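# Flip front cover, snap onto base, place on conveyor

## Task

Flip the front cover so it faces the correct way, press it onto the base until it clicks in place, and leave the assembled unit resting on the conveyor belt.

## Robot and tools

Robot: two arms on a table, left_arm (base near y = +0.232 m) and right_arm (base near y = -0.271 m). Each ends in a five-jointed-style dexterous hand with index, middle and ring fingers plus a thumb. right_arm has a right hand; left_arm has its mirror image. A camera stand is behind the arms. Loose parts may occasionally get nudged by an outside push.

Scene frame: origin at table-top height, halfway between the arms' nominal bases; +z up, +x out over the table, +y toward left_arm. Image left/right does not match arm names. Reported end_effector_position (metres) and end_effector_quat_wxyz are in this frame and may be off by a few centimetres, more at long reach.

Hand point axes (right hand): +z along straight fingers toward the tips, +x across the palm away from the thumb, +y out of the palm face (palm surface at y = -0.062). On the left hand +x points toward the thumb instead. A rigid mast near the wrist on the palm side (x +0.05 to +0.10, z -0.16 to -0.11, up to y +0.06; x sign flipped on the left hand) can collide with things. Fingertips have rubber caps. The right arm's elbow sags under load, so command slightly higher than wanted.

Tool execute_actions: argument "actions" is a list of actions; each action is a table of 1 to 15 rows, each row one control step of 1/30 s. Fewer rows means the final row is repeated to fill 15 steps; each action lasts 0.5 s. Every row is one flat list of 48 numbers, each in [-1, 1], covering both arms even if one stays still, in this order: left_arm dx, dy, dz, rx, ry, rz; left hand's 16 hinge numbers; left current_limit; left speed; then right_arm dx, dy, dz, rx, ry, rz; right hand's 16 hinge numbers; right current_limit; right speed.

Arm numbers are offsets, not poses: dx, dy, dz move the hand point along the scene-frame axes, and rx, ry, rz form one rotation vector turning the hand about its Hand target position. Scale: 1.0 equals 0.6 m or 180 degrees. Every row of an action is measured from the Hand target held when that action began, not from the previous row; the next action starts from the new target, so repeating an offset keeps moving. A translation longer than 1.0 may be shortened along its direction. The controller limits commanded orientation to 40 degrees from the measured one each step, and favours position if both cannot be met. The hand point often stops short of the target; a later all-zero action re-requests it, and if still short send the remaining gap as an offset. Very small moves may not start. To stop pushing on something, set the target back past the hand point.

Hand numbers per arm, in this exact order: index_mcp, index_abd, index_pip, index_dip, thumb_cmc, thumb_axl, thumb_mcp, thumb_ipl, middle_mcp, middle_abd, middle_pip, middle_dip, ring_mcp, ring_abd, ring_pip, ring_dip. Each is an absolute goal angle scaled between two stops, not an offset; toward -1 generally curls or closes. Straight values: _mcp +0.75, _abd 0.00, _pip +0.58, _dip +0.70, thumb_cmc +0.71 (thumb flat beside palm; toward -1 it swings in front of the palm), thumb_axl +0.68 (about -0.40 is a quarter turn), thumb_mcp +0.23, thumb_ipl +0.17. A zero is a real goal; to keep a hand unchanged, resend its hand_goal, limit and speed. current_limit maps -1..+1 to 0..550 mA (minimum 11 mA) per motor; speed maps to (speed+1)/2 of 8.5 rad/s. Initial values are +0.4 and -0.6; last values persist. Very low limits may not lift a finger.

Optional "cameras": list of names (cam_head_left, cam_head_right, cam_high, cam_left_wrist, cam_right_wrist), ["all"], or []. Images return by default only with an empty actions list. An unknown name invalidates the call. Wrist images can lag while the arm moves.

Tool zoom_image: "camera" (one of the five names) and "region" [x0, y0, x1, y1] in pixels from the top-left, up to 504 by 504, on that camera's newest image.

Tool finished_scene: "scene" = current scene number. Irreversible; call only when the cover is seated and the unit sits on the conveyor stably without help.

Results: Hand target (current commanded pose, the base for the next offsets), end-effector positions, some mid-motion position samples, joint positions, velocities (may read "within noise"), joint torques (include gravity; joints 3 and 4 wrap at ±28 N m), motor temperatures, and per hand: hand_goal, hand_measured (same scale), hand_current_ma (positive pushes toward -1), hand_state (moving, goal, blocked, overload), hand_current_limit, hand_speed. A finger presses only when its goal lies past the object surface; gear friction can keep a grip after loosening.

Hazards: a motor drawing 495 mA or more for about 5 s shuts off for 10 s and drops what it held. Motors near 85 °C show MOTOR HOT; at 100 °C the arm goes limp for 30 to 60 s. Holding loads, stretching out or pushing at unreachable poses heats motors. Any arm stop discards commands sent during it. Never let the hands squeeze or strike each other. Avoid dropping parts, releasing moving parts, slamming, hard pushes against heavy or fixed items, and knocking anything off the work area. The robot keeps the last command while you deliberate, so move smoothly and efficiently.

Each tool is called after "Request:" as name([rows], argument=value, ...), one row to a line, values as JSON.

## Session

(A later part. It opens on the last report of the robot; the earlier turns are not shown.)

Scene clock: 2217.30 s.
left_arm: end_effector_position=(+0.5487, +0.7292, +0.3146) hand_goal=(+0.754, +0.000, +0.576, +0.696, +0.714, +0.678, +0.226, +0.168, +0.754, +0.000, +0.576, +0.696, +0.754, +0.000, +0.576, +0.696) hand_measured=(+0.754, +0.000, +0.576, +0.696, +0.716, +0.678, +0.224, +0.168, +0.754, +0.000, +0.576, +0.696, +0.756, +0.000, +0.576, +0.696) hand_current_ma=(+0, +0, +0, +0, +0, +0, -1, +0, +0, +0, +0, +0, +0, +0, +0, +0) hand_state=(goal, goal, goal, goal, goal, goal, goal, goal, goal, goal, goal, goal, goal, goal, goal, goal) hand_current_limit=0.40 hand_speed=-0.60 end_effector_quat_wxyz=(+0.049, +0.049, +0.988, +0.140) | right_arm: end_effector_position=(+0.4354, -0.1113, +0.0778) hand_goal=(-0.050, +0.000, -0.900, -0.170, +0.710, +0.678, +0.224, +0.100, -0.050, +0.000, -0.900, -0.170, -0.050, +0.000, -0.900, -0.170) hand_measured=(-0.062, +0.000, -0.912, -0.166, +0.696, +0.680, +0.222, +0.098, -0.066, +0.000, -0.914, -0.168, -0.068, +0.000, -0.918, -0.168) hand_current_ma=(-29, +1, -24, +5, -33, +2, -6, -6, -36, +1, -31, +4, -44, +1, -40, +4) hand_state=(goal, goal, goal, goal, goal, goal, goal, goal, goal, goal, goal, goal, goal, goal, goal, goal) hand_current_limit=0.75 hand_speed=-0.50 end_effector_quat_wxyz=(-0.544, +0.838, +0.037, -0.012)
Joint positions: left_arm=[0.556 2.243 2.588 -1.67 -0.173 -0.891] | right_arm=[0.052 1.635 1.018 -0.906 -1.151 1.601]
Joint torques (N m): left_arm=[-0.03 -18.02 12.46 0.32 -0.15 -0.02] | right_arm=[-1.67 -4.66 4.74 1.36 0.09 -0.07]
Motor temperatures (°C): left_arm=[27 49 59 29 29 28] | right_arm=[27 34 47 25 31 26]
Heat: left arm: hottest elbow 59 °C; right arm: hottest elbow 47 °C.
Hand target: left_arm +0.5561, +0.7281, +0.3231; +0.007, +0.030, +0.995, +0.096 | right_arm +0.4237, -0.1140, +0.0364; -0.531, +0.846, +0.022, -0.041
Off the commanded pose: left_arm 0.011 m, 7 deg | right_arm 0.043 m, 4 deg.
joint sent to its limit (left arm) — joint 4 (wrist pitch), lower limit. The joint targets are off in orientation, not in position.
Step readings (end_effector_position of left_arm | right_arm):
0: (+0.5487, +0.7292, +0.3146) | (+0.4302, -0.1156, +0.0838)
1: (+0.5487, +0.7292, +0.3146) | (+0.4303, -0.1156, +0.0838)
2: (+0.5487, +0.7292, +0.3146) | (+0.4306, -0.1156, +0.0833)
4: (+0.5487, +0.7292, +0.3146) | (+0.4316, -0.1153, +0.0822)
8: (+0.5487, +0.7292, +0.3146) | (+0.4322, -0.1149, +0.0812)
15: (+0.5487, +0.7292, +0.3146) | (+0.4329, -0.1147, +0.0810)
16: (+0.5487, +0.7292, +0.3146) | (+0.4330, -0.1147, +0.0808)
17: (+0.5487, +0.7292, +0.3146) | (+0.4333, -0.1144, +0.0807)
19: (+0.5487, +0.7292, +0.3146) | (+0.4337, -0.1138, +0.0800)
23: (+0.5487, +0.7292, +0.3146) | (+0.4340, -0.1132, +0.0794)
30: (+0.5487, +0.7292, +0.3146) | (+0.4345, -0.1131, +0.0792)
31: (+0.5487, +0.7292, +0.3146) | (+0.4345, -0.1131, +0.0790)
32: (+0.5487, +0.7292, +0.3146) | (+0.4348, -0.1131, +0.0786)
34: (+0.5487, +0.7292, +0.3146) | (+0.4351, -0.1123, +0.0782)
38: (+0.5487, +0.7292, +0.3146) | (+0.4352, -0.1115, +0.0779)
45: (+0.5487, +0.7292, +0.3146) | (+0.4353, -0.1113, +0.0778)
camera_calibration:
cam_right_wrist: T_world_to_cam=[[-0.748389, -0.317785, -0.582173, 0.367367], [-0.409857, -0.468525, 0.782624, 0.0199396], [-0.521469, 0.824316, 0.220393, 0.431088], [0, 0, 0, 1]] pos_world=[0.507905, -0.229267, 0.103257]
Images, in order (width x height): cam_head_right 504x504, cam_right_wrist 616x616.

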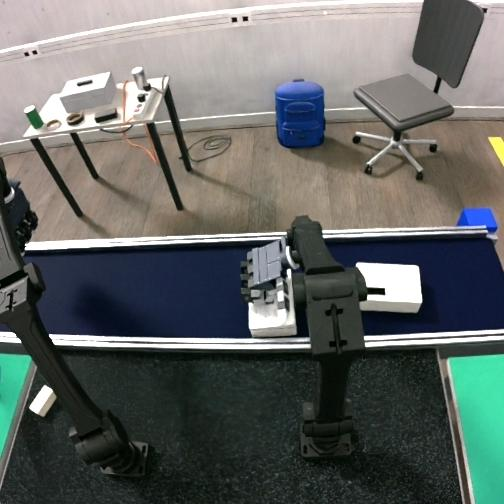

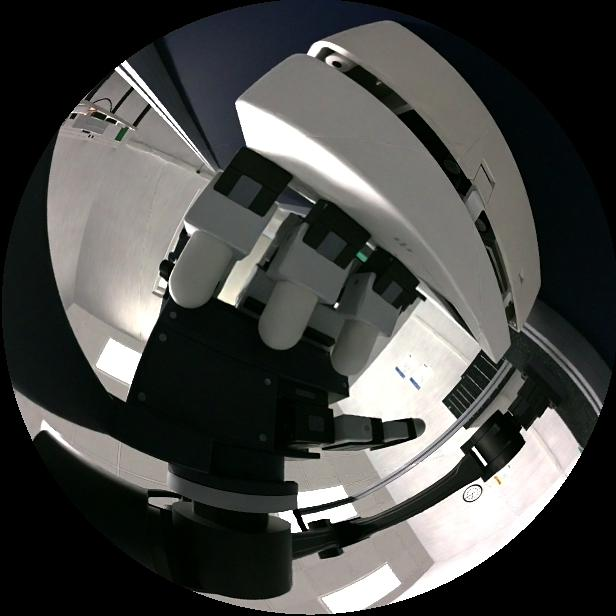

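Request:
execute_actions([
  [[0,0,0,0,0,0,0.754,0,0.576,0.696,0.714,0.678,0.226,0.168,0.754,0,0.576,0.696,0.754,0,0.576,0.696,0.4,-0.6,0,0,-0.025,0,0,0,-0.05,0,-0.9,-0.17,0.71,0.678,0.2247,0.1,-0.05,0,-0.9,-0.17,-0.05,0,-0.9,-0.17,0.75,-0.5]],
  [[0,0,0,0,0,0,0.754,0,0.576,0.696,0.714,0.678,0.226,0.168,0.754,0,0.576,0.696,0.754,0,0.576,0.696,0.4,-0.6,0,0,-0.02,0,0,0,-0.05,0,-0.9,-0.17,0.71,0.678,0.2247,0.1,-0.05,0,-0.9,-0.17,-0.05,0,-0.9,-0.17,0.75,-0.5]],
], cameras=["cam_right_wrist","cam_head_right"])

Request:
zoom_image(camera="cam_head_right", region=[220, 245, 330, 355])

Request:
zoom_image(camera="cam_right_wrist", region=[220, 0, 560, 340])

Scene clock: 2224.93 s.
left_arm: end_effector_position=(+0.5487, +0.7292, +0.3146) hand_goal=(+0.754, +0.000, +0.576, +0.696, +0.714, +0.678, +0.226, +0.168, +0.754, +0.000, +0.576, +0.696, +0.754, +0.000, +0.576, +0.696) hand_measured=(+0.754, +0.000, +0.576, +0.696, +0.716, +0.678, +0.224, +0.168, +0.754, +0.000, +0.576, +0.696, +0.756, +0.000, +0.576, +0.696) hand_current_ma=(+0, +0, +0, +0, +0, +0, -1, +0, +0, +0, +0, +0, +0, +0, +0, +0) hand_state=(goal, goal, goal, goal, goal, goal, goal, goal, goal, goal, goal, goal, goal, goal, goal, goal) hand_current_limit=0.40 hand_speed=-0.60 end_effector_quat_wxyz=(+0.049, +0.049, +0.988, +0.140) | right_arm: end_effector_position=(+0.4355, -0.1071, +0.0760) hand_goal=(-0.050, +0.000, -0.900, -0.170, +0.710, +0.678, +0.224, +0.100, -0.050, +0.000, -0.900, -0.170, -0.050, +0.000, -0.900, -0.170) hand_measured=(-0.080, +0.004, -0.932, -0.166, +0.696, +0.680, +0.222, +0.098, -0.078, +0.004, -0.930, -0.168, -0.078, +0.004, -0.928, -0.168) hand_current_ma=(-86, +6, -86, +5, -33, +2, -6, -6, -82, +6, -77, +4, -76, +7, -72, +4) hand_state=(blocked, goal, blocked, goal, goal, goal, goal, goal, blocked, goal, blocked, goal, blocked, goal, blocked, goal) hand_current_limit=0.75 hand_speed=-0.50 end_effector_quat_wxyz=(-0.556, +0.830, +0.036, -0.009)
Joint positions: left_arm=[0.556 2.243 2.588 -1.67 -0.173 -0.891] | right_arm=[0.052 1.637 1.003 -0.865 -1.178 1.621]
Joint torques (N m): left_arm=[-0.03 -18.02 12.49 0.32 -0.15 -0.02] | right_arm=[-1.79 -1.79 3.6 2.02 1.08 -0.38]
Motor temperatures (°C): left_arm=[27 49 59 29 29 28] | right_arm=[27 34 46 25 31 25]
Heat: left arm: hottest elbow 59 °C; right arm: hottest elbow 46 °C.
Hand target: left_arm +0.5561, +0.7281, +0.3231; +0.007, +0.030, +0.995, +0.096 | right_arm +0.4238, -0.1140, +0.0095; -0.531, +0.846, +0.022, -0.041
Off the commanded pose: left_arm 0.011 m, 7 deg | right_arm 0.068 m, 5 deg.
joint sent to its limit (left arm) — joint 4 (wrist pitch), lower limit. The joint targets are off in orientation, not in position.
Step readings (end_effector_position of left_arm | right_arm):
0: (+0.5487, +0.7292, +0.3146) | (+0.4354, -0.1113, +0.0778)
1: (+0.5487, +0.7292, +0.3146) | (+0.4355, -0.1113, +0.0778)
2: (+0.5487, +0.7292, +0.3146) | (+0.4353, -0.1110, +0.0775)
4: (+0.5487, +0.7292, +0.3146) | (+0.4354, -0.1101, +0.0772)
8: (+0.5487, +0.7292, +0.3146) | (+0.4353, -0.1092, +0.0768)
15: (+0.5487, +0.7292, +0.3146) | (+0.4355, -0.1089, +0.0768)
16: (+0.5487, +0.7292, +0.3146) | (+0.4354, -0.1089, +0.0767)
17: (+0.5487, +0.7292, +0.3146) | (+0.4354, -0.1087, +0.0765)
19: (+0.5487, +0.7292, +0.3146) | (+0.4354, -0.1080, +0.0762)
23: (+0.5487, +0.7292, +0.3146) | (+0.4354, -0.1073, +0.0761)
30: (+0.5487, +0.7292, +0.3146) | (+0.4354, -0.1071, +0.0761)
camera_calibration:
cam_right_wrist: T_world_to_cam=[[-0.748056, -0.296756, -0.593589, 0.370824], [-0.415722, -0.487659, 0.767701, 0.0250368], [-0.517289, 0.821051, 0.241428, 0.424298], [0, 0, 0, 1]] pos_world=[0.50729, -0.226117, 0.0984584]
Images, in order (width x height): cam_head_right 504x504, cam_right_wrist 616x616.

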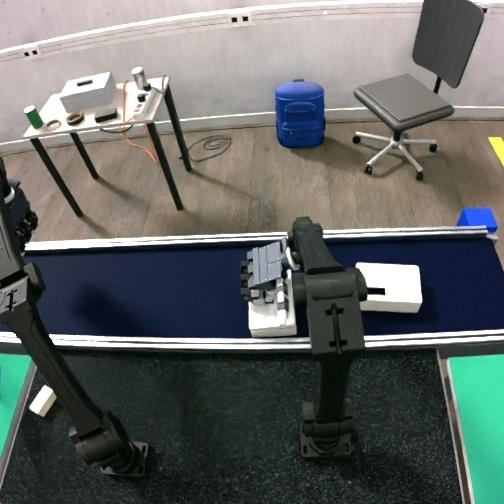

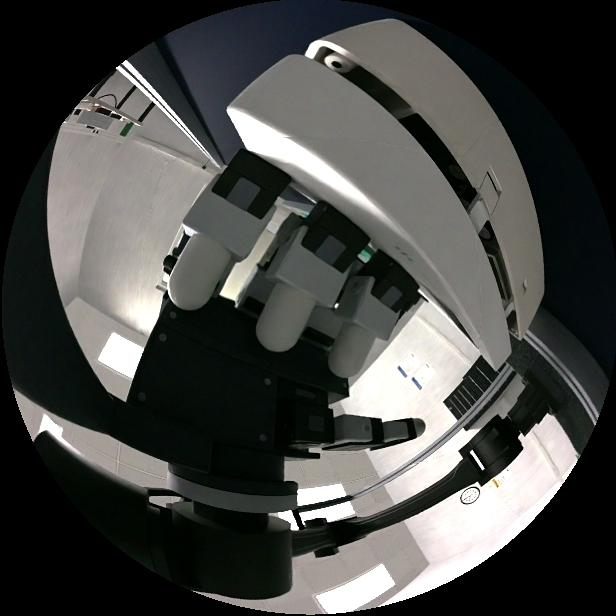

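Scaled by 4.582.

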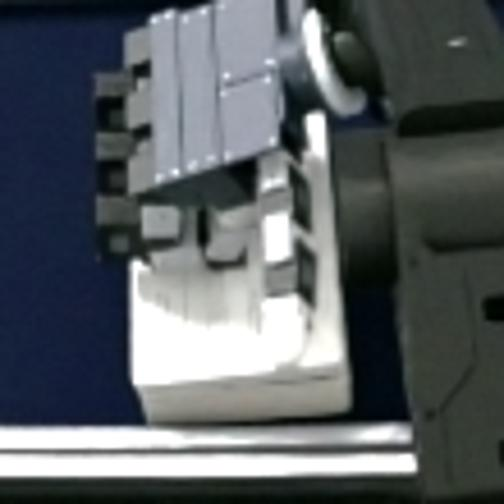

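Scaled by 1.482 from the camera's 616x616 image, which has a finer 880x880 frame.

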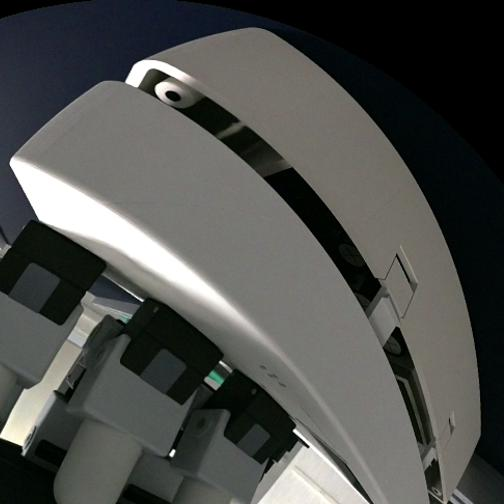

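Request:
execute_actions([
  [[0,0,0,0,0,0,0.754,0,0.576,0.696,0.714,0.678,0.226,0.168,0.754,0,0.576,0.696,0.754,0,0.576,0.696,0.4,-0.6,0,0,0.1,0,0,0,-0.05,0,-0.9,-0.17,0.71,0.678,0.2247,0.1,-0.05,0,-0.9,-0.17,-0.05,0,-0.9,-0.17,0.75,-0.5]],
  [[0,0,0,0,0,0,0.754,0,0.576,0.696,0.714,0.678,0.226,0.168,0.754,0,0.576,0.696,0.754,0,0.576,0.696,0.4,-0.6,0.02,0,0.1,0,0,0,-0.05,0,-0.9,-0.17,0.71,0.678,0.2247,0.1,-0.05,0,-0.9,-0.17,-0.05,0,-0.9,-0.17,0.75,-0.5]],
  [[0,0,0,0,0,0,0.754,0,0.576,0.696,0.714,0.678,0.226,0.168,0.754,0,0.576,0.696,0.754,0,0.576,0.696,0.4,-0.6,0.01,-0.06,0.02,0,0,0,-0.05,0,-0.9,-0.17,0.71,0.678,0.2247,0.1,-0.05,0,-0.9,-0.17,-0.05,0,-0.9,-0.17,0.75,-0.5]],
], cameras=["cam_right_wrist","cam_head_right"])

Request:
zoom_image(camera="cam_head_right", region=[220, 245, 330, 355])

Request:
zoom_image(camera="cam_right_wrist", region=[240, 30, 540, 330])

Scene clock: 2234.37 s.
left_arm: end_effector_position=(+0.5487, +0.7292, +0.3146) hand_goal=(+0.754, +0.000, +0.576, +0.696, +0.714, +0.678, +0.226, +0.168, +0.754, +0.000, +0.576, +0.696, +0.754, +0.000, +0.576, +0.696) hand_measured=(+0.754, +0.000, +0.576, +0.696, +0.716, +0.678, +0.224, +0.168, +0.754, +0.000, +0.576, +0.696, +0.756, +0.000, +0.576, +0.696) hand_current_ma=(+0, +0, +0, +0, +0, +0, -1, +0, +0, +0, +0, +0, +0, +0, +0, +0) hand_state=(goal, goal, goal, goal, goal, goal, goal, goal, goal, goal, goal, goal, goal, goal, goal, goal) hand_current_limit=0.40 hand_speed=-0.60 end_effector_quat_wxyz=(+0.049, +0.049, +0.988, +0.140) | right_arm: end_effector_position=(+0.4236, -0.1513, +0.1336) hand_goal=(-0.050, +0.000, -0.900, -0.170, +0.710, +0.678, +0.224, +0.100, -0.050, +0.000, -0.900, -0.170, -0.050, +0.000, -0.900, -0.170) hand_measured=(-0.052, -0.002, -0.900, -0.166, +0.696, +0.680, +0.222, +0.098, -0.052, -0.004, -0.900, -0.168, -0.052, -0.004, -0.900, -0.168) hand_current_ma=(-2, -2, +0, +5, -33, +2, -6, -5, -2, -4, +0, +4, -1, -4, +0, +4) hand_state=(goal, goal, goal, goal, goal, goal, goal, goal, goal, goal, goal, goal, goal, goal, goal, goal) hand_current_limit=0.75 hand_speed=-0.50 end_effector_quat_wxyz=(-0.531, +0.846, +0.008, -0.051)
Joint positions: left_arm=[0.556 2.243 2.588 -1.67 -0.173 -0.891] | right_arm=[-0.03 1.603 1.144 -1.319 -1.115 1.428]
Joint torques (N m): left_arm=[-0.03 -18.02 12.48 0.31 -0.15 -0.02] | right_arm=[-1.85 -8.41 12.38 -0.55 -0.87 -0.14]
Motor temperatures (°C): left_arm=[27 49 59 29 29 28] | right_arm=[27 34 46 25 31 26]
Heat: left arm: hottest elbow 59 °C; right arm: hottest elbow 46 °C.
Hand target: left_arm +0.5561, +0.7281, +0.3231; +0.007, +0.030, +0.995, +0.096 | right_arm +0.4418, -0.1500, +0.1414; -0.531, +0.846, +0.022, -0.041
Off the commanded pose: left_arm 0.011 m, 7 deg | right_arm 0.020 m, 2 deg.
joint sent to its limit (left arm) — joint 4 (wrist pitch), lower limit. The joint targets are off in orientation, not in position.
Step readings (end_effector_position of left_arm | right_arm):
0: (+0.5487, +0.7292, +0.3146) | (+0.4355, -0.1071, +0.0761)
1: (+0.5487, +0.7292, +0.3146) | (+0.4355, -0.1071, +0.0761)
2: (+0.5487, +0.7292, +0.3146) | (+0.4351, -0.1072, +0.0763)
4: (+0.5487, +0.7292, +0.3146) | (+0.4338, -0.1084, +0.0771)
8: (+0.5487, +0.7292, +0.3146) | (+0.4331, -0.1114, +0.0780)
15: (+0.5487, +0.7292, +0.3146) | (+0.4311, -0.1121, +0.0783)
16: (+0.5487, +0.7292, +0.3146) | (+0.4311, -0.1122, +0.0789)
17: (+0.5487, +0.7292, +0.3146) | (+0.4299, -0.1125, +0.0804)
19: (+0.5487, +0.7292, +0.3146) | (+0.4239, -0.1153, +0.0850)
23: (+0.5487, +0.7292, +0.3146) | (+0.4151, -0.1165, +0.0986)
30: (+0.5487, +0.7292, +0.3146) | (+0.4196, -0.1161, +0.1135)
31: (+0.5487, +0.7292, +0.3146) | (+0.4192, -0.1162, +0.1139)
32: (+0.5487, +0.7292, +0.3146) | (+0.4178, -0.1173, +0.1150)
34: (+0.5487, +0.7292, +0.3146) | (+0.4142, -0.1226, +0.1189)
38: (+0.5487, +0.7292, +0.3146) | (+0.4162, -0.1404, +0.1268)
45: (+0.5487, +0.7292, +0.3146) | (+0.4237, -0.1512, +0.1353)
camera_calibration:
cam_right_wrist: T_world_to_cam=[[-0.801888, -0.331762, -0.4969, 0.387511], [-0.335309, -0.43846, 0.833859, -0.0811306], [-0.494513, 0.835277, 0.240353, 0.433207], [0, 0, 0, 1]] pos_world=[0.497764, -0.268859, 0.156083]
Images, in order (width x height): cam_head_right 504x504, cam_right_wrist 616x616.

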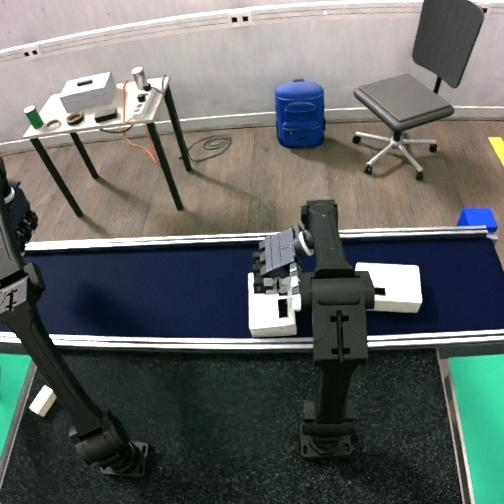

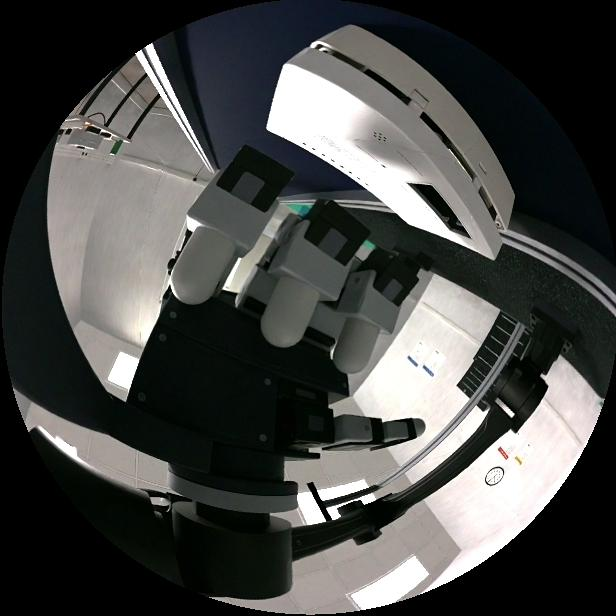

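Scaled by 4.582.

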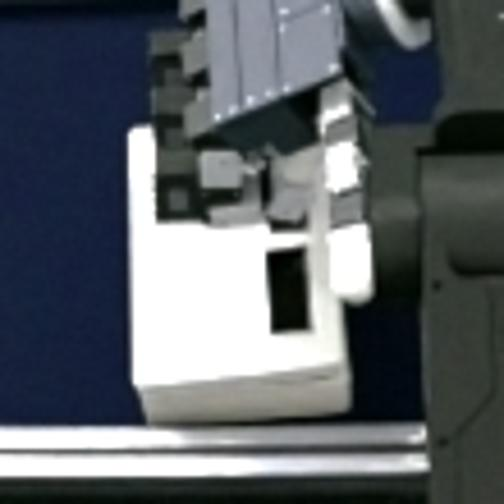

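Scaled by 1.680 from the camera's 616x616 image, which has a finer 880x880 frame.

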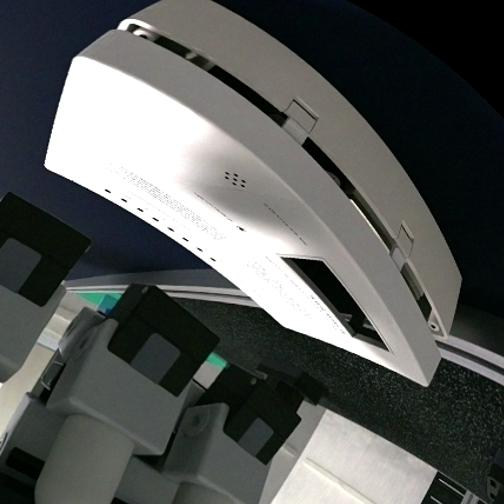

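Request:
zoom_image(camera="cam_right_wrist", region=[390, 70, 450, 130])

Request:
zoom_image(camera="cam_right_wrist", region=[455, 145, 515, 205])

Request:
zoom_image(camera="cam_right_wrist", region=[260, 20, 350, 110])

Scaled by 8.400 from the camera's 616x616 image, which has a finer 880x880 frame.

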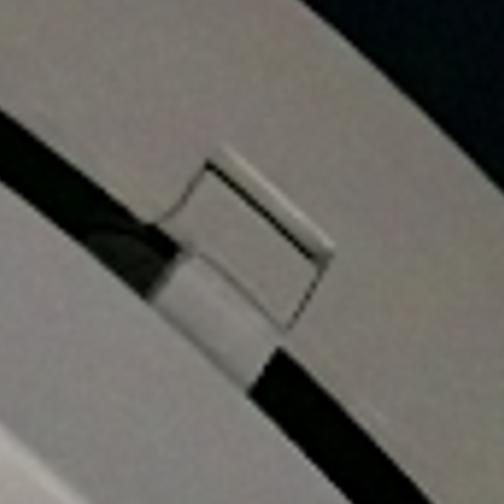

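Scaled by 8.400 from the camera's 616x616 image, which has a finer 880x880 frame.

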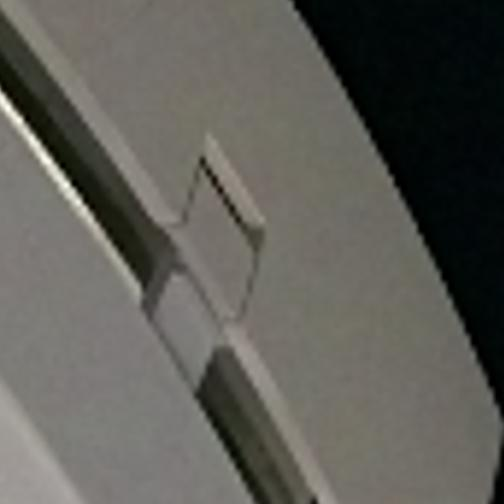

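Scaled by 5.600 from the camera's 616x616 image, which has a finer 880x880 frame.

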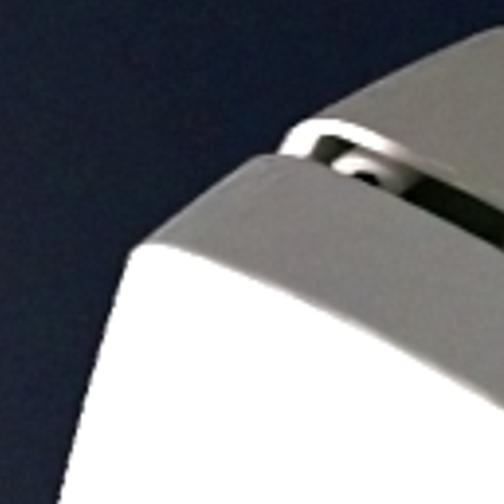

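Request:
execute_actions([
  [[0,0,0,0,0,0,0.754,0,0.576,0.696,0.714,0.678,0.226,0.168,0.754,0,0.576,0.696,0.754,0,0.576,0.696,0.4,-0.6,-0.022,-0.062,-0.03,0,0,0,-0.05,0,-0.9,-0.17,0.71,0.678,0.2247,0.1,-0.05,0,-0.9,-0.17,-0.05,0,-0.9,-0.17,0.75,-0.5]],
  [[0,0,0,0,0,0,0.754,0,0.576,0.696,0.714,0.678,0.226,0.168,0.754,0,0.576,0.696,0.754,0,0.576,0.696,0.4,-0.6,-0.01,0,-0.04,0,0,0,-0.05,0,-0.9,-0.17,0.71,0.678,0.2247,0.1,-0.05,0,-0.9,-0.17,-0.05,0,-0.9,-0.17,0.75,-0.5]],
  [[0,0,0,0,0,0,0.754,0,0.576,0.696,0.714,0.678,0.226,0.168,0.754,0,0.576,0.696,0.754,0,0.576,0.696,0.4,-0.6,0,0,-0.035,0,0,0,-0.05,0,-0.9,-0.17,0.71,0.678,0.2247,0.1,-0.05,0,-0.9,-0.17,-0.05,0,-0.9,-0.17,0.75,-0.5]],
  [[0,0,0,0,0,0,0.754,0,0.576,0.696,0.714,0.678,0.226,0.168,0.754,0,0.576,0.696,0.754,0,0.576,0.696,0.4,-0.6,0,0,-0.025,0,0,0,-0.05,0,-0.9,-0.17,0.71,0.678,0.2247,0.1,-0.05,0,-0.9,-0.17,-0.05,0,-0.9,-0.17,0.75,-0.5]],
], cameras=["cam_right_wrist","cam_head_right"])

Request:
zoom_image(camera="cam_head_right", region=[220, 245, 330, 355])

Request:
zoom_image(camera="cam_right_wrist", region=[220, 30, 520, 330])

Scene clock: 2275.60 s.
left_arm: end_effector_position=(+0.5487, +0.7292, +0.3146) hand_goal=(+0.754, +0.000, +0.576, +0.696, +0.714, +0.678, +0.226, +0.168, +0.754, +0.000, +0.576, +0.696, +0.754, +0.000, +0.576, +0.696) hand_measured=(+0.754, +0.000, +0.576, +0.696, +0.716, +0.678, +0.224, +0.168, +0.754, +0.000, +0.576, +0.696, +0.756, +0.000, +0.576, +0.696) hand_current_ma=(+0, +0, +0, +0, +0, +0, -1, +0, +0, +0, +0, +0, +0, +0, +0, +0) hand_state=(goal, goal, goal, goal, goal, goal, goal, goal, goal, goal, goal, goal, goal, goal, goal, goal) hand_current_limit=0.40 hand_speed=-0.60 end_effector_quat_wxyz=(+0.049, +0.049, +0.988, +0.140) | right_arm: end_effector_position=(+0.4292, -0.1874, +0.0856) hand_goal=(-0.050, +0.000, -0.900, -0.170, +0.710, +0.678, +0.224, +0.100, -0.050, +0.000, -0.900, -0.170, -0.050, +0.000, -0.900, -0.170) hand_measured=(-0.054, -0.002, -0.902, -0.166, +0.696, +0.680, +0.222, +0.098, -0.056, -0.002, -0.904, -0.168, -0.056, +0.000, -0.906, -0.168) hand_current_ma=(-7, -2, -2, +5, -32, +2, -6, -5, -10, -1, -6, +4, -13, +0, -11, +4) hand_state=(goal, goal, goal, goal, goal, goal, goal, goal, goal, goal, goal, goal, goal, goal, goal, goal) hand_current_limit=0.75 hand_speed=-0.50 end_effector_quat_wxyz=(-0.532, +0.846, +0.026, -0.026)
Joint positions: left_arm=[0.556 2.243 2.588 -1.67 -0.173 -0.891] | right_arm=[-0.116 1.683 1.101 -1.31 -1.098 1.232]
Joint torques (N m): left_arm=[0.03 -18.08 12.48 0.31 -0.15 -0.02] | right_arm=[-1.9 -7.3 5.15 0.54 -0.55 -0.11]
Motor temperatures (°C): left_arm=[27 49 59 29 29 28] | right_arm=[27 34 49 25 31 25]
Heat: left arm: hottest elbow 59 °C; right arm: hottest elbow 49 °C.
Hand target: left_arm +0.5561, +0.7281, +0.3231; +0.007, +0.030, +0.995, +0.096 | right_arm +0.4225, -0.1873, +0.0634; -0.531, +0.846, +0.022, -0.041
Off the commanded pose: left_arm 0.011 m, 7 deg | right_arm 0.023 m, 2 deg.
joint sent to its limit (left arm) — joint 4 (wrist pitch), lower limit. The joint targets are off in orientation, not in position.
Step readings (end_effector_position of left_arm | right_arm):
0: (+0.5487, +0.7292, +0.3146) | (+0.4236, -0.1513, +0.1336)
1: (+0.5487, +0.7292, +0.3146) | (+0.4236, -0.1514, +0.1336)
2: (+0.5487, +0.7292, +0.3146) | (+0.4233, -0.1532, +0.1335)
4: (+0.5487, +0.7292, +0.3146) | (+0.4214, -0.1585, +0.1330)
8: (+0.5487, +0.7292, +0.3146) | (+0.4218, -0.1762, +0.1305)
15: (+0.5487, +0.7292, +0.3146) | (+0.4219, -0.1876, +0.1249)
16: (+0.5487, +0.7292, +0.3146) | (+0.4220, -0.1876, +0.1243)
17: (+0.5487, +0.7292, +0.3146) | (+0.4223, -0.1876, +0.1238)
19: (+0.5487, +0.7292, +0.3146) | (+0.4240, -0.1877, +0.1220)
23: (+0.5487, +0.7292, +0.3146) | (+0.4265, -0.1879, +0.1161)
30: (+0.5487, +0.7292, +0.3146) | (+0.4251, -0.1878, +0.1107)
31: (+0.5487, +0.7292, +0.3146) | (+0.4254, -0.1878, +0.1106)
32: (+0.5487, +0.7292, +0.3146) | (+0.4259, -0.1878, +0.1097)
34: (+0.5487, +0.7292, +0.3146) | (+0.4270, -0.1879, +0.1057)
38: (+0.5487, +0.7292, +0.3146) | (+0.4253, -0.1878, +0.0946)
45: (+0.5487, +0.7292, +0.3146) | (+0.4254, -0.1878, +0.0891)
46: (+0.5487, +0.7292, +0.3146) | (+0.4256, -0.1878, +0.0890)
47: (+0.5487, +0.7292, +0.3146) | (+0.4262, -0.1878, +0.0887)
49: (+0.5487, +0.7292, +0.3146) | (+0.4277, -0.1880, +0.0869)
53: (+0.5487, +0.7292, +0.3146) | (+0.4294, -0.1876, +0.0858)
60: (+0.5487, +0.7292, +0.3146) | (+0.4292, -0.1874, +0.0856)
camera_calibration:
cam_right_wrist: T_world_to_cam=[[-0.768917, -0.331711, -0.546566, 0.3462], [-0.384128, -0.443698, 0.809678, -0.0329407], [-0.511089, 0.832526, 0.213747, 0.486547], [0, 0, 0, 1]] pos_world=[0.502215, -0.304841, 0.111894]
Images, in order (width x height): cam_head_right 504x504, cam_right_wrist 616x616.

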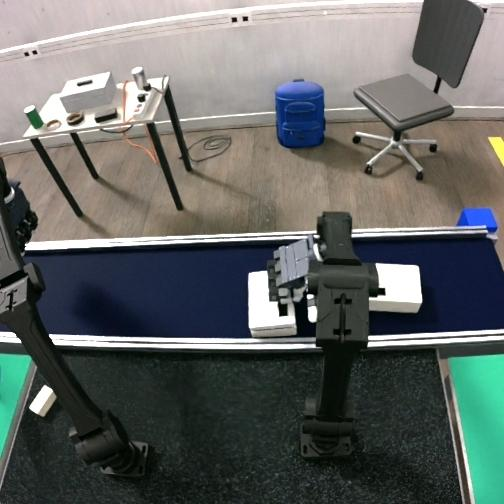

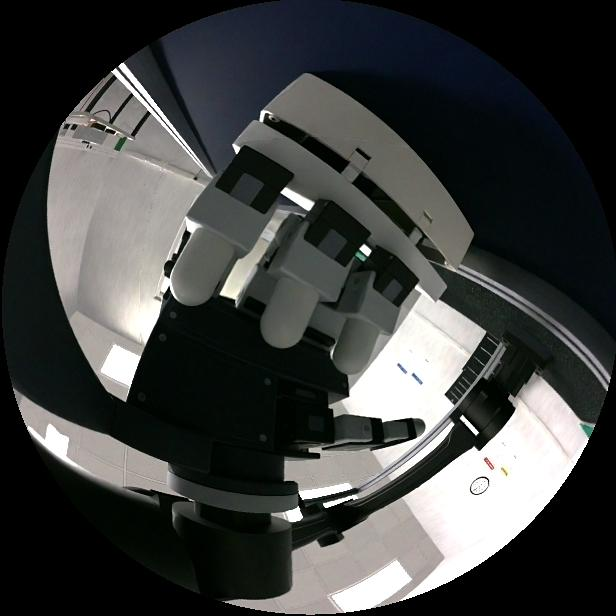

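Scaled by 4.582.

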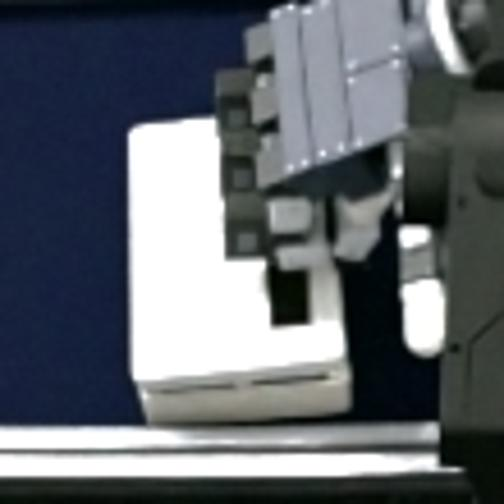

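Scaled by 1.680 from the camera's 616x616 image, which has a finer 880x880 frame.

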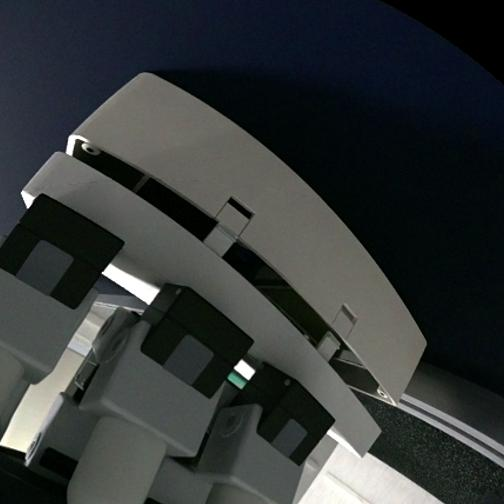

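Request:
zoom_image(camera="cam_head_right", region=[242, 310, 302, 350])

Scaled by 8.400.

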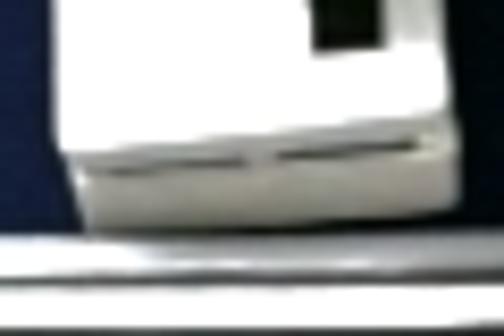

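Request:
execute_actions([
  [[0,0,0,0,0,0,0.754,0,0.576,0.696,0.714,0.678,0.226,0.168,0.754,0,0.576,0.696,0.754,0,0.576,0.696,0.4,-0.6,0.01,0,0.1,0,0,0,-0.05,0,-0.9,-0.17,0.71,0.678,0.2247,0.1,-0.05,0,-0.9,-0.17,-0.05,0,-0.9,-0.17,0.75,-0.5]],
  [[0,0,0,0,0,0,0.754,0,0.576,0.696,0.714,0.678,0.226,0.168,0.754,0,0.576,0.696,0.754,0,0.576,0.696,0.4,-0.6,-0.03,-0.04,0.03,0,0,0,-0.05,0,-0.9,-0.17,0.71,0.678,0.2247,0.1,-0.05,0,-0.9,-0.17,-0.05,0,-0.9,-0.17,0.75,-0.5]],
], cameras=["cam_right_wrist","cam_head_right"])

Request:
zoom_image(camera="cam_head_right", region=[242, 310, 302, 350])

Request:
zoom_image(camera="cam_right_wrist", region=[220, 30, 520, 330])

Scene clock: 2308.33 s.
left_arm: end_effector_position=(+0.5487, +0.7292, +0.3146) hand_goal=(+0.754, +0.000, +0.576, +0.696, +0.714, +0.678, +0.226, +0.168, +0.754, +0.000, +0.576, +0.696, +0.754, +0.000, +0.576, +0.696) hand_measured=(+0.754, +0.000, +0.576, +0.696, +0.716, +0.678, +0.224, +0.168, +0.754, +0.000, +0.576, +0.696, +0.756, +0.000, +0.576, +0.696) hand_current_ma=(+0, +0, +0, +0, +0, +0, -1, +0, +0, +0, +0, +0, +0, +0, +0, +0) hand_state=(goal, goal, goal, goal, goal, goal, goal, goal, goal, goal, goal, goal, goal, goal, goal, goal) hand_current_limit=0.40 hand_speed=-0.60 end_effector_quat_wxyz=(+0.049, +0.049, +0.988, +0.140) | right_arm: end_effector_position=(+0.3956, -0.2079, +0.1303) hand_goal=(-0.050, +0.000, -0.900, -0.170, +0.710, +0.678, +0.224, +0.100, -0.050, +0.000, -0.900, -0.170, -0.050, +0.000, -0.900, -0.170) hand_measured=(-0.052, -0.002, -0.900, -0.166, +0.696, +0.680, +0.222, +0.098, -0.052, -0.002, -0.900, -0.168, -0.052, -0.002, -0.900, -0.168) hand_current_ma=(-2, -2, +0, +5, -32, +2, -6, -5, -2, -1, +0, +4, -2, -3, +0, +4) hand_state=(goal, goal, goal, goal, goal, goal, goal, goal, goal, goal, goal, goal, goal, goal, goal, goal) hand_current_limit=0.75 hand_speed=-0.50 end_effector_quat_wxyz=(-0.533, +0.844, +0.009, -0.056)
Joint positions: left_arm=[0.556 2.243 2.588 -1.67 -0.173 -0.891] | right_arm=[-0.171 1.61 1.119 -1.566 -1.07 1.124]
Joint torques (N m): left_arm=[-0.03 -18.02 12.48 0.32 -0.15 -0.02] | right_arm=[-2.26 -9.47 11.03 -1.09 -0.66 -0.13]
Motor temperatures (°C): left_arm=[27 49 59 29 29 28] | right_arm=[27 33 47 25 31 25]
Heat: left arm: hottest elbow 59 °C; right arm: hottest elbow 47 °C.
Hand target: left_arm +0.5561, +0.7281, +0.3231; +0.007, +0.030, +0.995, +0.096 | right_arm +0.4105, -0.2111, +0.1415; -0.531, +0.846, +0.022, -0.041
Off the commanded pose: left_arm 0.011 m, 7 deg | right_arm 0.019 m, 2 deg.
joint sent to its limit (left arm) — joint 4 (wrist pitch), lower limit. The joint targets are off in orientation, not in position.
Step readings (end_effector_position of left_arm | right_arm):
0: (+0.5487, +0.7292, +0.3146) | (+0.4292, -0.1874, +0.0856)
1: (+0.5487, +0.7292, +0.3146) | (+0.4292, -0.1874, +0.0856)
2: (+0.5487, +0.7292, +0.3146) | (+0.4276, -0.1872, +0.0863)
4: (+0.5487, +0.7292, +0.3146) | (+0.4226, -0.1869, +0.0886)
8: (+0.5487, +0.7292, +0.3146) | (+0.4123, -0.1866, +0.0972)
15: (+0.5487, +0.7292, +0.3146) | (+0.4128, -0.1866, +0.1081)
16: (+0.5487, +0.7292, +0.3146) | (+0.4125, -0.1867, +0.1084)
17: (+0.5487, +0.7292, +0.3146) | (+0.4108, -0.1878, +0.1090)
19: (+0.5487, +0.7292, +0.3146) | (+0.4046, -0.1914, +0.1130)
23: (+0.5487, +0.7292, +0.3146) | (+0.3983, -0.2012, +0.1245)
30: (+0.5487, +0.7292, +0.3146) | (+0.3956, -0.2080, +0.1302)
camera_calibration:
cam_right_wrist: T_world_to_cam=[[-0.804161, -0.333369, -0.492128, 0.344632], [-0.325679, -0.445488, 0.833951, -0.117851], [-0.49725, 0.830907, 0.249673, 0.466383], [0, 0, 0, 1]] pos_world=[0.470667, -0.325132, 0.151441]
Images, in order (width x height): cam_head_right 504x504, cam_right_wrist 616x616.

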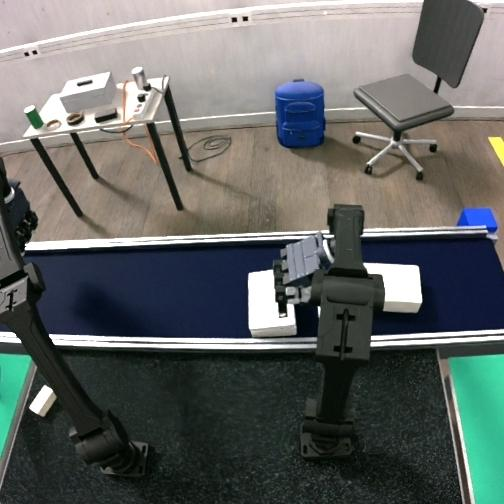

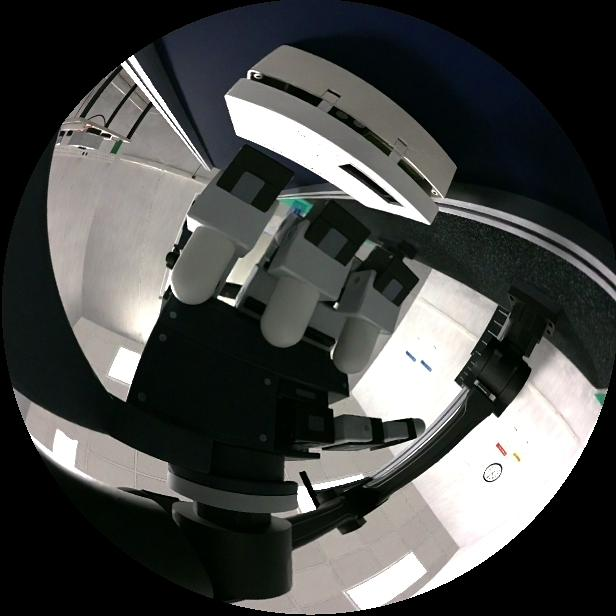

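Scaled by 8.400.

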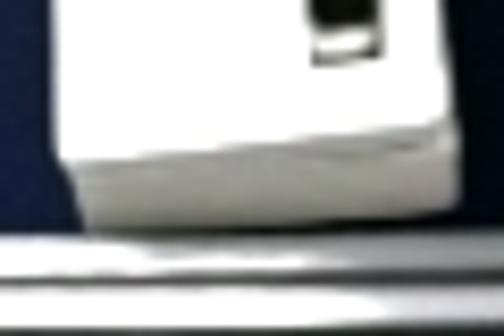

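Scaled by 1.680 from the camera's 616x616 image, which has a finer 880x880 frame.

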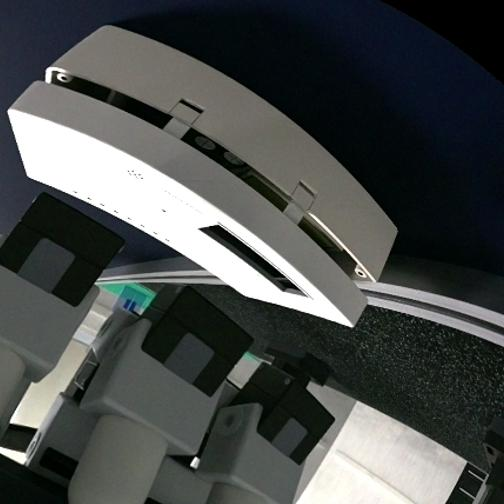

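Request:
execute_actions([
  [[0,0,0,0,0,0,0.754,0,0.576,0.696,0.714,0.678,0.226,0.168,0.754,0,0.576,0.696,0.754,0,0.576,0.696,0.4,-0.6,-0.035,0,-0.05,0,0,0,-0.05,0,-0.9,-0.17,0.71,0.678,0.2247,0.1,-0.05,0,-0.9,-0.17,-0.05,0,-0.9,-0.17,0.75,-0.5]],
  [[0,0,0,0,0,0,0.754,0,0.576,0.696,0.714,0.678,0.226,0.168,0.754,0,0.576,0.696,0.754,0,0.576,0.696,0.4,-0.6,0,0,-0.05,0,0,0,-0.05,0,-0.9,-0.17,0.71,0.678,0.2247,0.1,-0.05,0,-0.9,-0.17,-0.05,0,-0.9,-0.17,0.75,-0.5]],
  [[0,0,0,0,0,0,0.754,0,0.576,0.696,0.714,0.678,0.226,0.168,0.754,0,0.576,0.696,0.754,0,0.576,0.696,0.4,-0.6,0,0,-0.035,0,0,0,-0.05,0,-0.9,-0.17,0.71,0.678,0.2247,0.1,-0.05,0,-0.9,-0.17,-0.05,0,-0.9,-0.17,0.75,-0.5]],
], cameras=["cam_right_wrist","cam_head_right"])

Request:
zoom_image(camera="cam_head_right", region=[232, 260, 322, 350])

Request:
zoom_image(camera="cam_right_wrist", region=[220, 30, 520, 330])

Scene clock: 2316.40 s.
left_arm: end_effector_position=(+0.5487, +0.7292, +0.3146) hand_goal=(+0.754, +0.000, +0.576, +0.696, +0.714, +0.678, +0.226, +0.168, +0.754, +0.000, +0.576, +0.696, +0.754, +0.000, +0.576, +0.696) hand_measured=(+0.754, +0.000, +0.576, +0.696, +0.716, +0.678, +0.224, +0.168, +0.754, +0.000, +0.576, +0.696, +0.756, +0.000, +0.576, +0.696) hand_current_ma=(+0, +0, +0, +0, +0, +0, -1, +0, +0, +0, +0, +0, +0, +0, +0, +0) hand_state=(goal, goal, goal, goal, goal, goal, goal, goal, goal, goal, goal, goal, goal, goal, goal, goal) hand_current_limit=0.40 hand_speed=-0.60 end_effector_quat_wxyz=(+0.049, +0.049, +0.988, +0.140) | right_arm: end_effector_position=(+0.3944, -0.2082, +0.0751) hand_goal=(-0.050, +0.000, -0.900, -0.170, +0.710, +0.678, +0.224, +0.100, -0.050, +0.000, -0.900, -0.170, -0.050, +0.000, -0.900, -0.170) hand_measured=(-0.052, -0.002, -0.900, -0.166, +0.696, +0.680, +0.222, +0.098, -0.052, -0.002, -0.900, -0.168, -0.054, +0.000, -0.900, -0.168) hand_current_ma=(-2, -2, +0, +5, -32, +2, -6, -5, -1, -1, +0, +4, -9, +0, +0, +4) hand_state=(goal, goal, goal, goal, goal, goal, goal, goal, goal, goal, goal, goal, goal, goal, goal, goal) hand_current_limit=0.75 hand_speed=-0.50 end_effector_quat_wxyz=(-0.533, +0.845, +0.028, -0.032)
Joint positions: left_arm=[0.556 2.243 2.588 -1.67 -0.173 -0.891] | right_arm=[-0.174 1.657 1.02 -1.382 -1.073 1.097]
Joint torques (N m): left_arm=[-0.03 -18.02 12.46 0.31 -0.14 -0.02] | right_arm=[-2.55 -7.3 5.26 0.17 -0.45 -0.05]
Motor temperatures (°C): left_arm=[27 49 59 29 29 28] | right_arm=[27 34 48 25 31 25]
Heat: left arm: hottest elbow 59 °C; right arm: hottest elbow 48 °C.
Hand target: left_arm +0.5561, +0.7281, +0.3231; +0.007, +0.030, +0.995, +0.096 | right_arm +0.3895, -0.2112, +0.0605; -0.531, +0.846, +0.022, -0.041
Off the commanded pose: left_arm 0.011 m, 7 deg | right_arm 0.016 m, 1 deg.
joint sent to its limit (left arm) — joint 4 (wrist pitch), lower limit. The joint targets are off in orientation, not in position.
Step readings (end_effector_position of left_arm | right_arm):
0: (+0.5487, +0.7292, +0.3146) | (+0.3957, -0.2079, +0.1303)
1: (+0.5487, +0.7292, +0.3146) | (+0.3957, -0.2079, +0.1303)
2: (+0.5487, +0.7292, +0.3146) | (+0.3960, -0.2080, +0.1301)
4: (+0.5487, +0.7292, +0.3146) | (+0.3980, -0.2084, +0.1281)
8: (+0.5487, +0.7292, +0.3146) | (+0.3937, -0.2086, +0.1189)
15: (+0.5487, +0.7292, +0.3146) | (+0.3908, -0.2087, +0.1142)
16: (+0.5487, +0.7292, +0.3146) | (+0.3910, -0.2088, +0.1140)
17: (+0.5487, +0.7292, +0.3146) | (+0.3918, -0.2089, +0.1125)
19: (+0.5487, +0.7292, +0.3146) | (+0.3928, -0.2091, +0.1078)
23: (+0.5487, +0.7292, +0.3146) | (+0.3910, -0.2089, +0.0973)
30: (+0.5487, +0.7292, +0.3146) | (+0.3920, -0.2090, +0.0910)
31: (+0.5487, +0.7292, +0.3146) | (+0.3923, -0.2090, +0.0908)
32: (+0.5487, +0.7292, +0.3146) | (+0.3929, -0.2091, +0.0898)
34: (+0.5487, +0.7292, +0.3146) | (+0.3941, -0.2093, +0.0860)
38: (+0.5487, +0.7292, +0.3146) | (+0.3930, -0.2085, +0.0754)
45: (+0.5487, +0.7292, +0.3146) | (+0.3944, -0.2082, +0.0751)
camera_calibration:
cam_right_wrist: T_world_to_cam=[[-0.769858, -0.338426, -0.541097, 0.305394], [-0.374038, -0.44771, 0.812189, -0.0520383], [-0.517121, 0.827661, 0.218089, 0.48942], [0, 0, 0, 1]] pos_world=[0.468734, -0.325019, 0.100775]
Images, in order (width x height): cam_head_right 504x504, cam_right_wrist 616x616.

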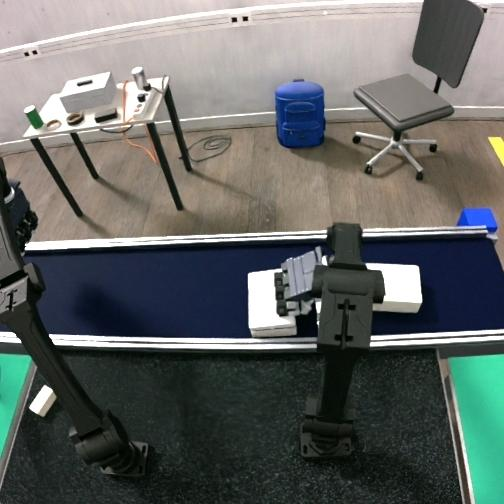

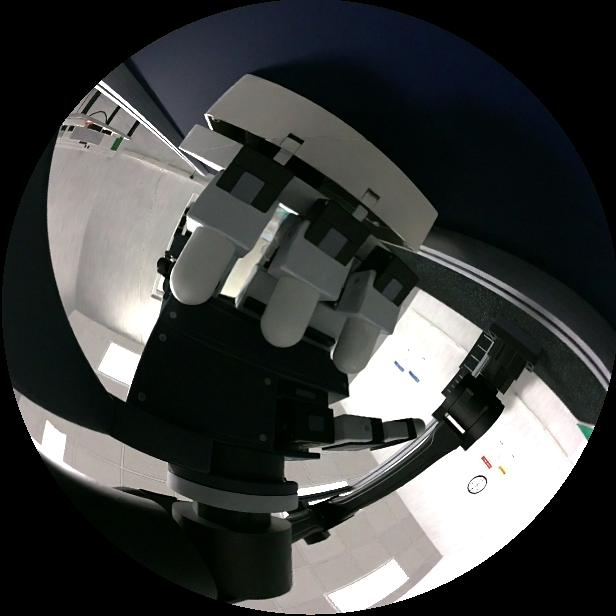

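Scaled by 5.600.

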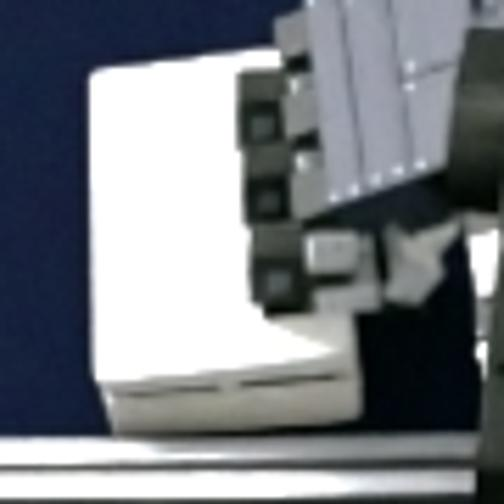

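Scaled by 1.680 from the camera's 616x616 image, which has a finer 880x880 frame.

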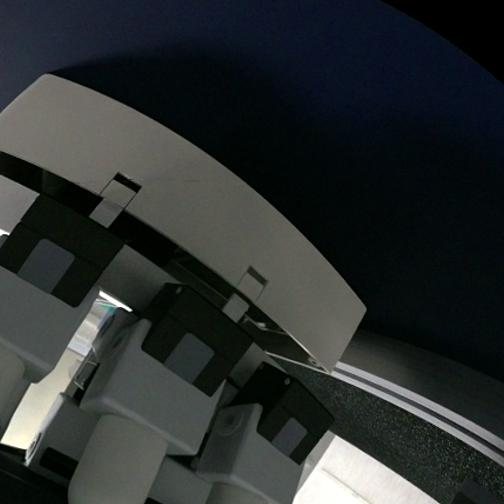

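Request:
execute_actions([
  [[0,0,0,0,0,0,0.754,0,0.576,0.696,0.714,0.678,0.226,0.168,0.754,0,0.576,0.696,0.754,0,0.576,0.696,0.4,-0.6,0.01,0,0.1,0,0,0,-0.05,0,-0.9,-0.17,0.71,0.678,0.2247,0.1,-0.05,0,-0.9,-0.17,-0.05,0,-0.9,-0.17,0.75,-0.5]],
  [[0,-0.2,0,-0.12,0,0,0.754,0,0.576,0.696,0.714,0.678,0.226,0.168,0.754,0,0.576,0.696,0.754,0,0.576,0.696,0.4,-0.6,0.06,-0.08,0.15,0,0,0,-0.05,0,-0.9,-0.17,0.71,0.678,0.2247,0.1,-0.05,0,-0.9,-0.17,-0.05,0,-0.9,-0.17,0.75,-0.5]],
  [[0,-0.25,0,-0.12,0,0,0.754,0,0.576,0.696,0.714,0.678,0.226,0.168,0.754,0,0.576,0.696,0.754,0,0.576,0.696,0.4,-0.6,0.06,-0.08,0.05,0,0,0,-0.05,0,-0.9,-0.17,0.71,0.678,0.2247,0.1,-0.05,0,-0.9,-0.17,-0.05,0,-0.9,-0.17,0.75,-0.5]],
  [[-0.05,-0.25,0,-0.13,0,0,0.754,0,0.576,0.696,0.714,0.678,0.226,0.168,0.754,0,0.576,0.696,0.754,0,0.576,0.696,0.4,-0.6,0,0,0,0,0,0,-0.05,0,-0.9,-0.17,0.71,0.678,0.2247,0.1,-0.05,0,-0.9,-0.17,-0.05,0,-0.9,-0.17,0.75,-0.5]],
  [[-0.05,-0.2,-0.05,-0.13,0,0,0.754,0,0.576,0.696,0.714,0.678,0.226,0.168,0.754,0,0.576,0.696,0.754,0,0.576,0.696,0.4,-0.6,0,0,0,0,0,0,-0.05,0,-0.9,-0.17,0.71,0.678,0.2247,0.1,-0.05,0,-0.9,-0.17,-0.05,0,-0.9,-0.17,0.75,-0.5]],
], cameras=["cam_left_wrist","cam_head_left"])

Scene clock: 2334.17 s.
left_arm: end_effector_position=(+0.4988, +0.1876, +0.2869) hand_goal=(+0.754, +0.000, +0.576, +0.696, +0.714, +0.678, +0.226, +0.168, +0.754, +0.000, +0.576, +0.696, +0.754, +0.000, +0.576, +0.696) hand_measured=(+0.742, +0.000, +0.574, +0.696, +0.706, +0.678, +0.224, +0.168, +0.742, +0.000, +0.574, +0.696, +0.742, +0.000, +0.576, +0.696) hand_current_ma=(-10, +0, +0, +0, -5, +0, -1, +0, -10, +0, +0, +0, -11, +0, +0, +0) hand_state=(goal, goal, goal, goal, goal, goal, goal, goal, goal, goal, goal, goal, goal, goal, goal, goal) hand_current_limit=0.40 hand_speed=-0.60 end_effector_quat_wxyz=(+0.075, -0.030, +0.785, -0.614) | right_arm: end_effector_position=(+0.4539, -0.3040, +0.2293) hand_goal=(-0.050, +0.000, -0.900, -0.170, +0.710, +0.678, +0.224, +0.100, -0.050, +0.000, -0.900, -0.170, -0.050, +0.000, -0.900, -0.170) hand_measured=(-0.050, -0.002, -0.900, -0.166, +0.696, +0.680, +0.222, +0.098, -0.050, -0.002, -0.900, -0.168, -0.050, -0.002, -0.900, -0.168) hand_current_ma=(-1, -2, +0, +5, -32, +2, -6, -5, +0, -1, +0, +4, +0, -2, +0, +4) hand_state=(goal, goal, goal, goal, goal, goal, goal, goal, goal, goal, goal, goal, goal, goal, goal, goal) hand_current_limit=0.75 hand_speed=-0.50 end_effector_quat_wxyz=(-0.478, +0.876, -0.038, +0.046)
Joint positions: left_arm=[0.191 1.785 1.737 -1.673 1.332 -1.334] | right_arm=[-0.346 1.555 1.394 -1.669 -0.981 1.208]
Joint torques (N m): left_arm=[0.56 -14.56 8.08 -0.25 1.2 -0.01] | right_arm=[-1.73 -8.76 13.27 -0.5 -0.74 0.09]
Motor temperatures (°C): left_arm=[27 49 58 29 29 28] | right_arm=[27 34 47 25 30 25]
Heat: left arm: hottest elbow 58 °C; right arm: hottest elbow 47 °C.
Hand target: left_arm +0.4961, +0.1881, +0.2933; +0.026, +0.016, +0.771, -0.636 | right_arm +0.4674, -0.3072, +0.2404; -0.531, +0.846, +0.022, -0.041
Off the commanded pose: left_arm 0.007 m, 8 deg | right_arm 0.018 m, 14 deg.
joint sent to its limit (left arm) — joint 4 (wrist pitch), lower limit. The joint targets are off in orientation, not in position.
joint sent to its limit (right arm) — joint 4 (wrist pitch), lower limit. The joint targets are off in orientation, not in position.
Step readings (end_effector_position of left_arm | right_arm):
0: (+0.5487, +0.7292, +0.3146) | (+0.3944, -0.2082, +0.0751)
1: (+0.5487, +0.7292, +0.3146) | (+0.3944, -0.2082, +0.0751)
2: (+0.5487, +0.7292, +0.3146) | (+0.3932, -0.2081, +0.0757)
4: (+0.5487, +0.7292, +0.3146) | (+0.3871, -0.2078, +0.0795)
8: (+0.5487, +0.7292, +0.3146) | (+0.3771, -0.2066, +0.0933)
15: (+0.5487, +0.7292, +0.3146) | (+0.3816, -0.2072, +0.1077)
16: (+0.5499, +0.7277, +0.3135) | (+0.3817, -0.2076, +0.1084)
17: (+0.5537, +0.7219, +0.3099) | (+0.3807, -0.2106, +0.1114)
19: (+0.5575, +0.7040, +0.2993) | (+0.3833, -0.2180, +0.1249)
23: (+0.5648, +0.6593, +0.2930) | (+0.4091, -0.2418, +0.1697)
30: (+0.5721, +0.6055, +0.3159) | (+0.4235, -0.2564, +0.2038)
31: (+0.5718, +0.6012, +0.3181) | (+0.4228, -0.2570, +0.2034)
32: (+0.5727, +0.5907, +0.3176) | (+0.4228, -0.2600, +0.2037)
34: (+0.5697, +0.5670, +0.3133) | (+0.4278, -0.2671, +0.2073)
38: (+0.5702, +0.5112, +0.3123) | (+0.4467, -0.2907, +0.2239)
45: (+0.5711, +0.4509, +0.3200) | (+0.4537, -0.3040, +0.2333)
46: (+0.5703, +0.4471, +0.3198) | (+0.4538, -0.3040, +0.2325)
47: (+0.5696, +0.4352, +0.3185) | (+0.4538, -0.3040, +0.2318)
49: (+0.5631, +0.4071, +0.3145) | (+0.4540, -0.3041, +0.2304)
53: (+0.5497, +0.3497, +0.3132) | (+0.4541, -0.3041, +0.2292)
60: (+0.5363, +0.3054, +0.3191) | (+0.4539, -0.3041, +0.2293)
61: (+0.5353, +0.3019, +0.3192) | (+0.4539, -0.3041, +0.2293)
62: (+0.5337, +0.2898, +0.3204) | (+0.4539, -0.3041, +0.2293)
64: (+0.5258, +0.2626, +0.3202) | (+0.4539, -0.3041, +0.2293)
68: (+0.5085, +0.2183, +0.3028) | (+0.4539, -0.3041, +0.2293)
75: (+0.4979, +0.1879, +0.2866) | (+0.4539, -0.3040, +0.2293)
camera_calibration:
cam_left_wrist: T_world_to_cam=[[0.723768, -0.0720948, 0.686267, -0.57399], [-0.578898, 0.477822, 0.660729, -0.0295786], [-0.375548, -0.875493, 0.304097, 0.394559], [0, 0, 0, 1]] pos_world=[0.546489, 0.318185, 0.293469]
Images, in order (width x height): cam_head_left 504x504, cam_left_wrist 616x616.

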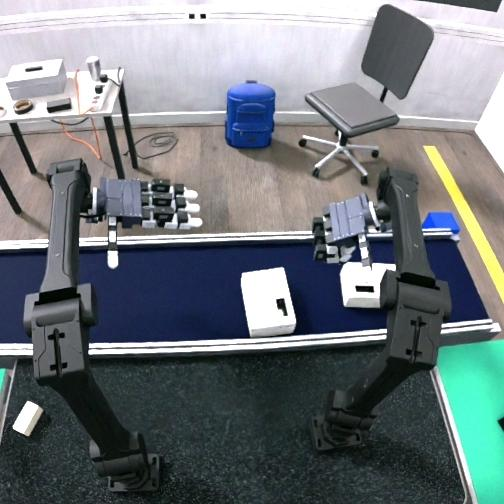

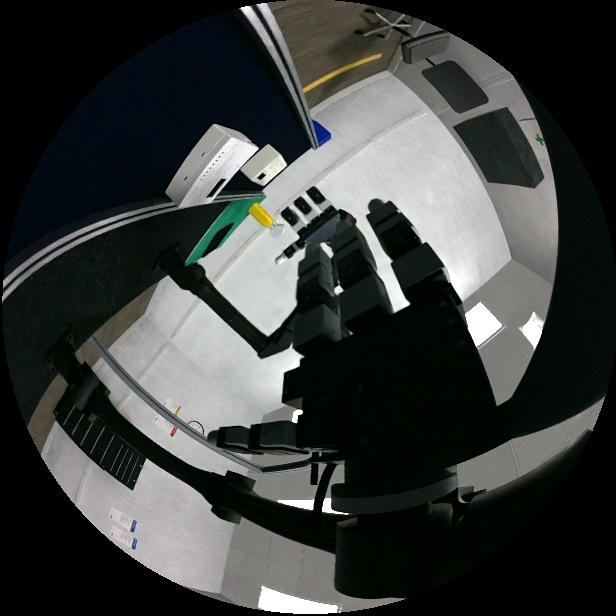

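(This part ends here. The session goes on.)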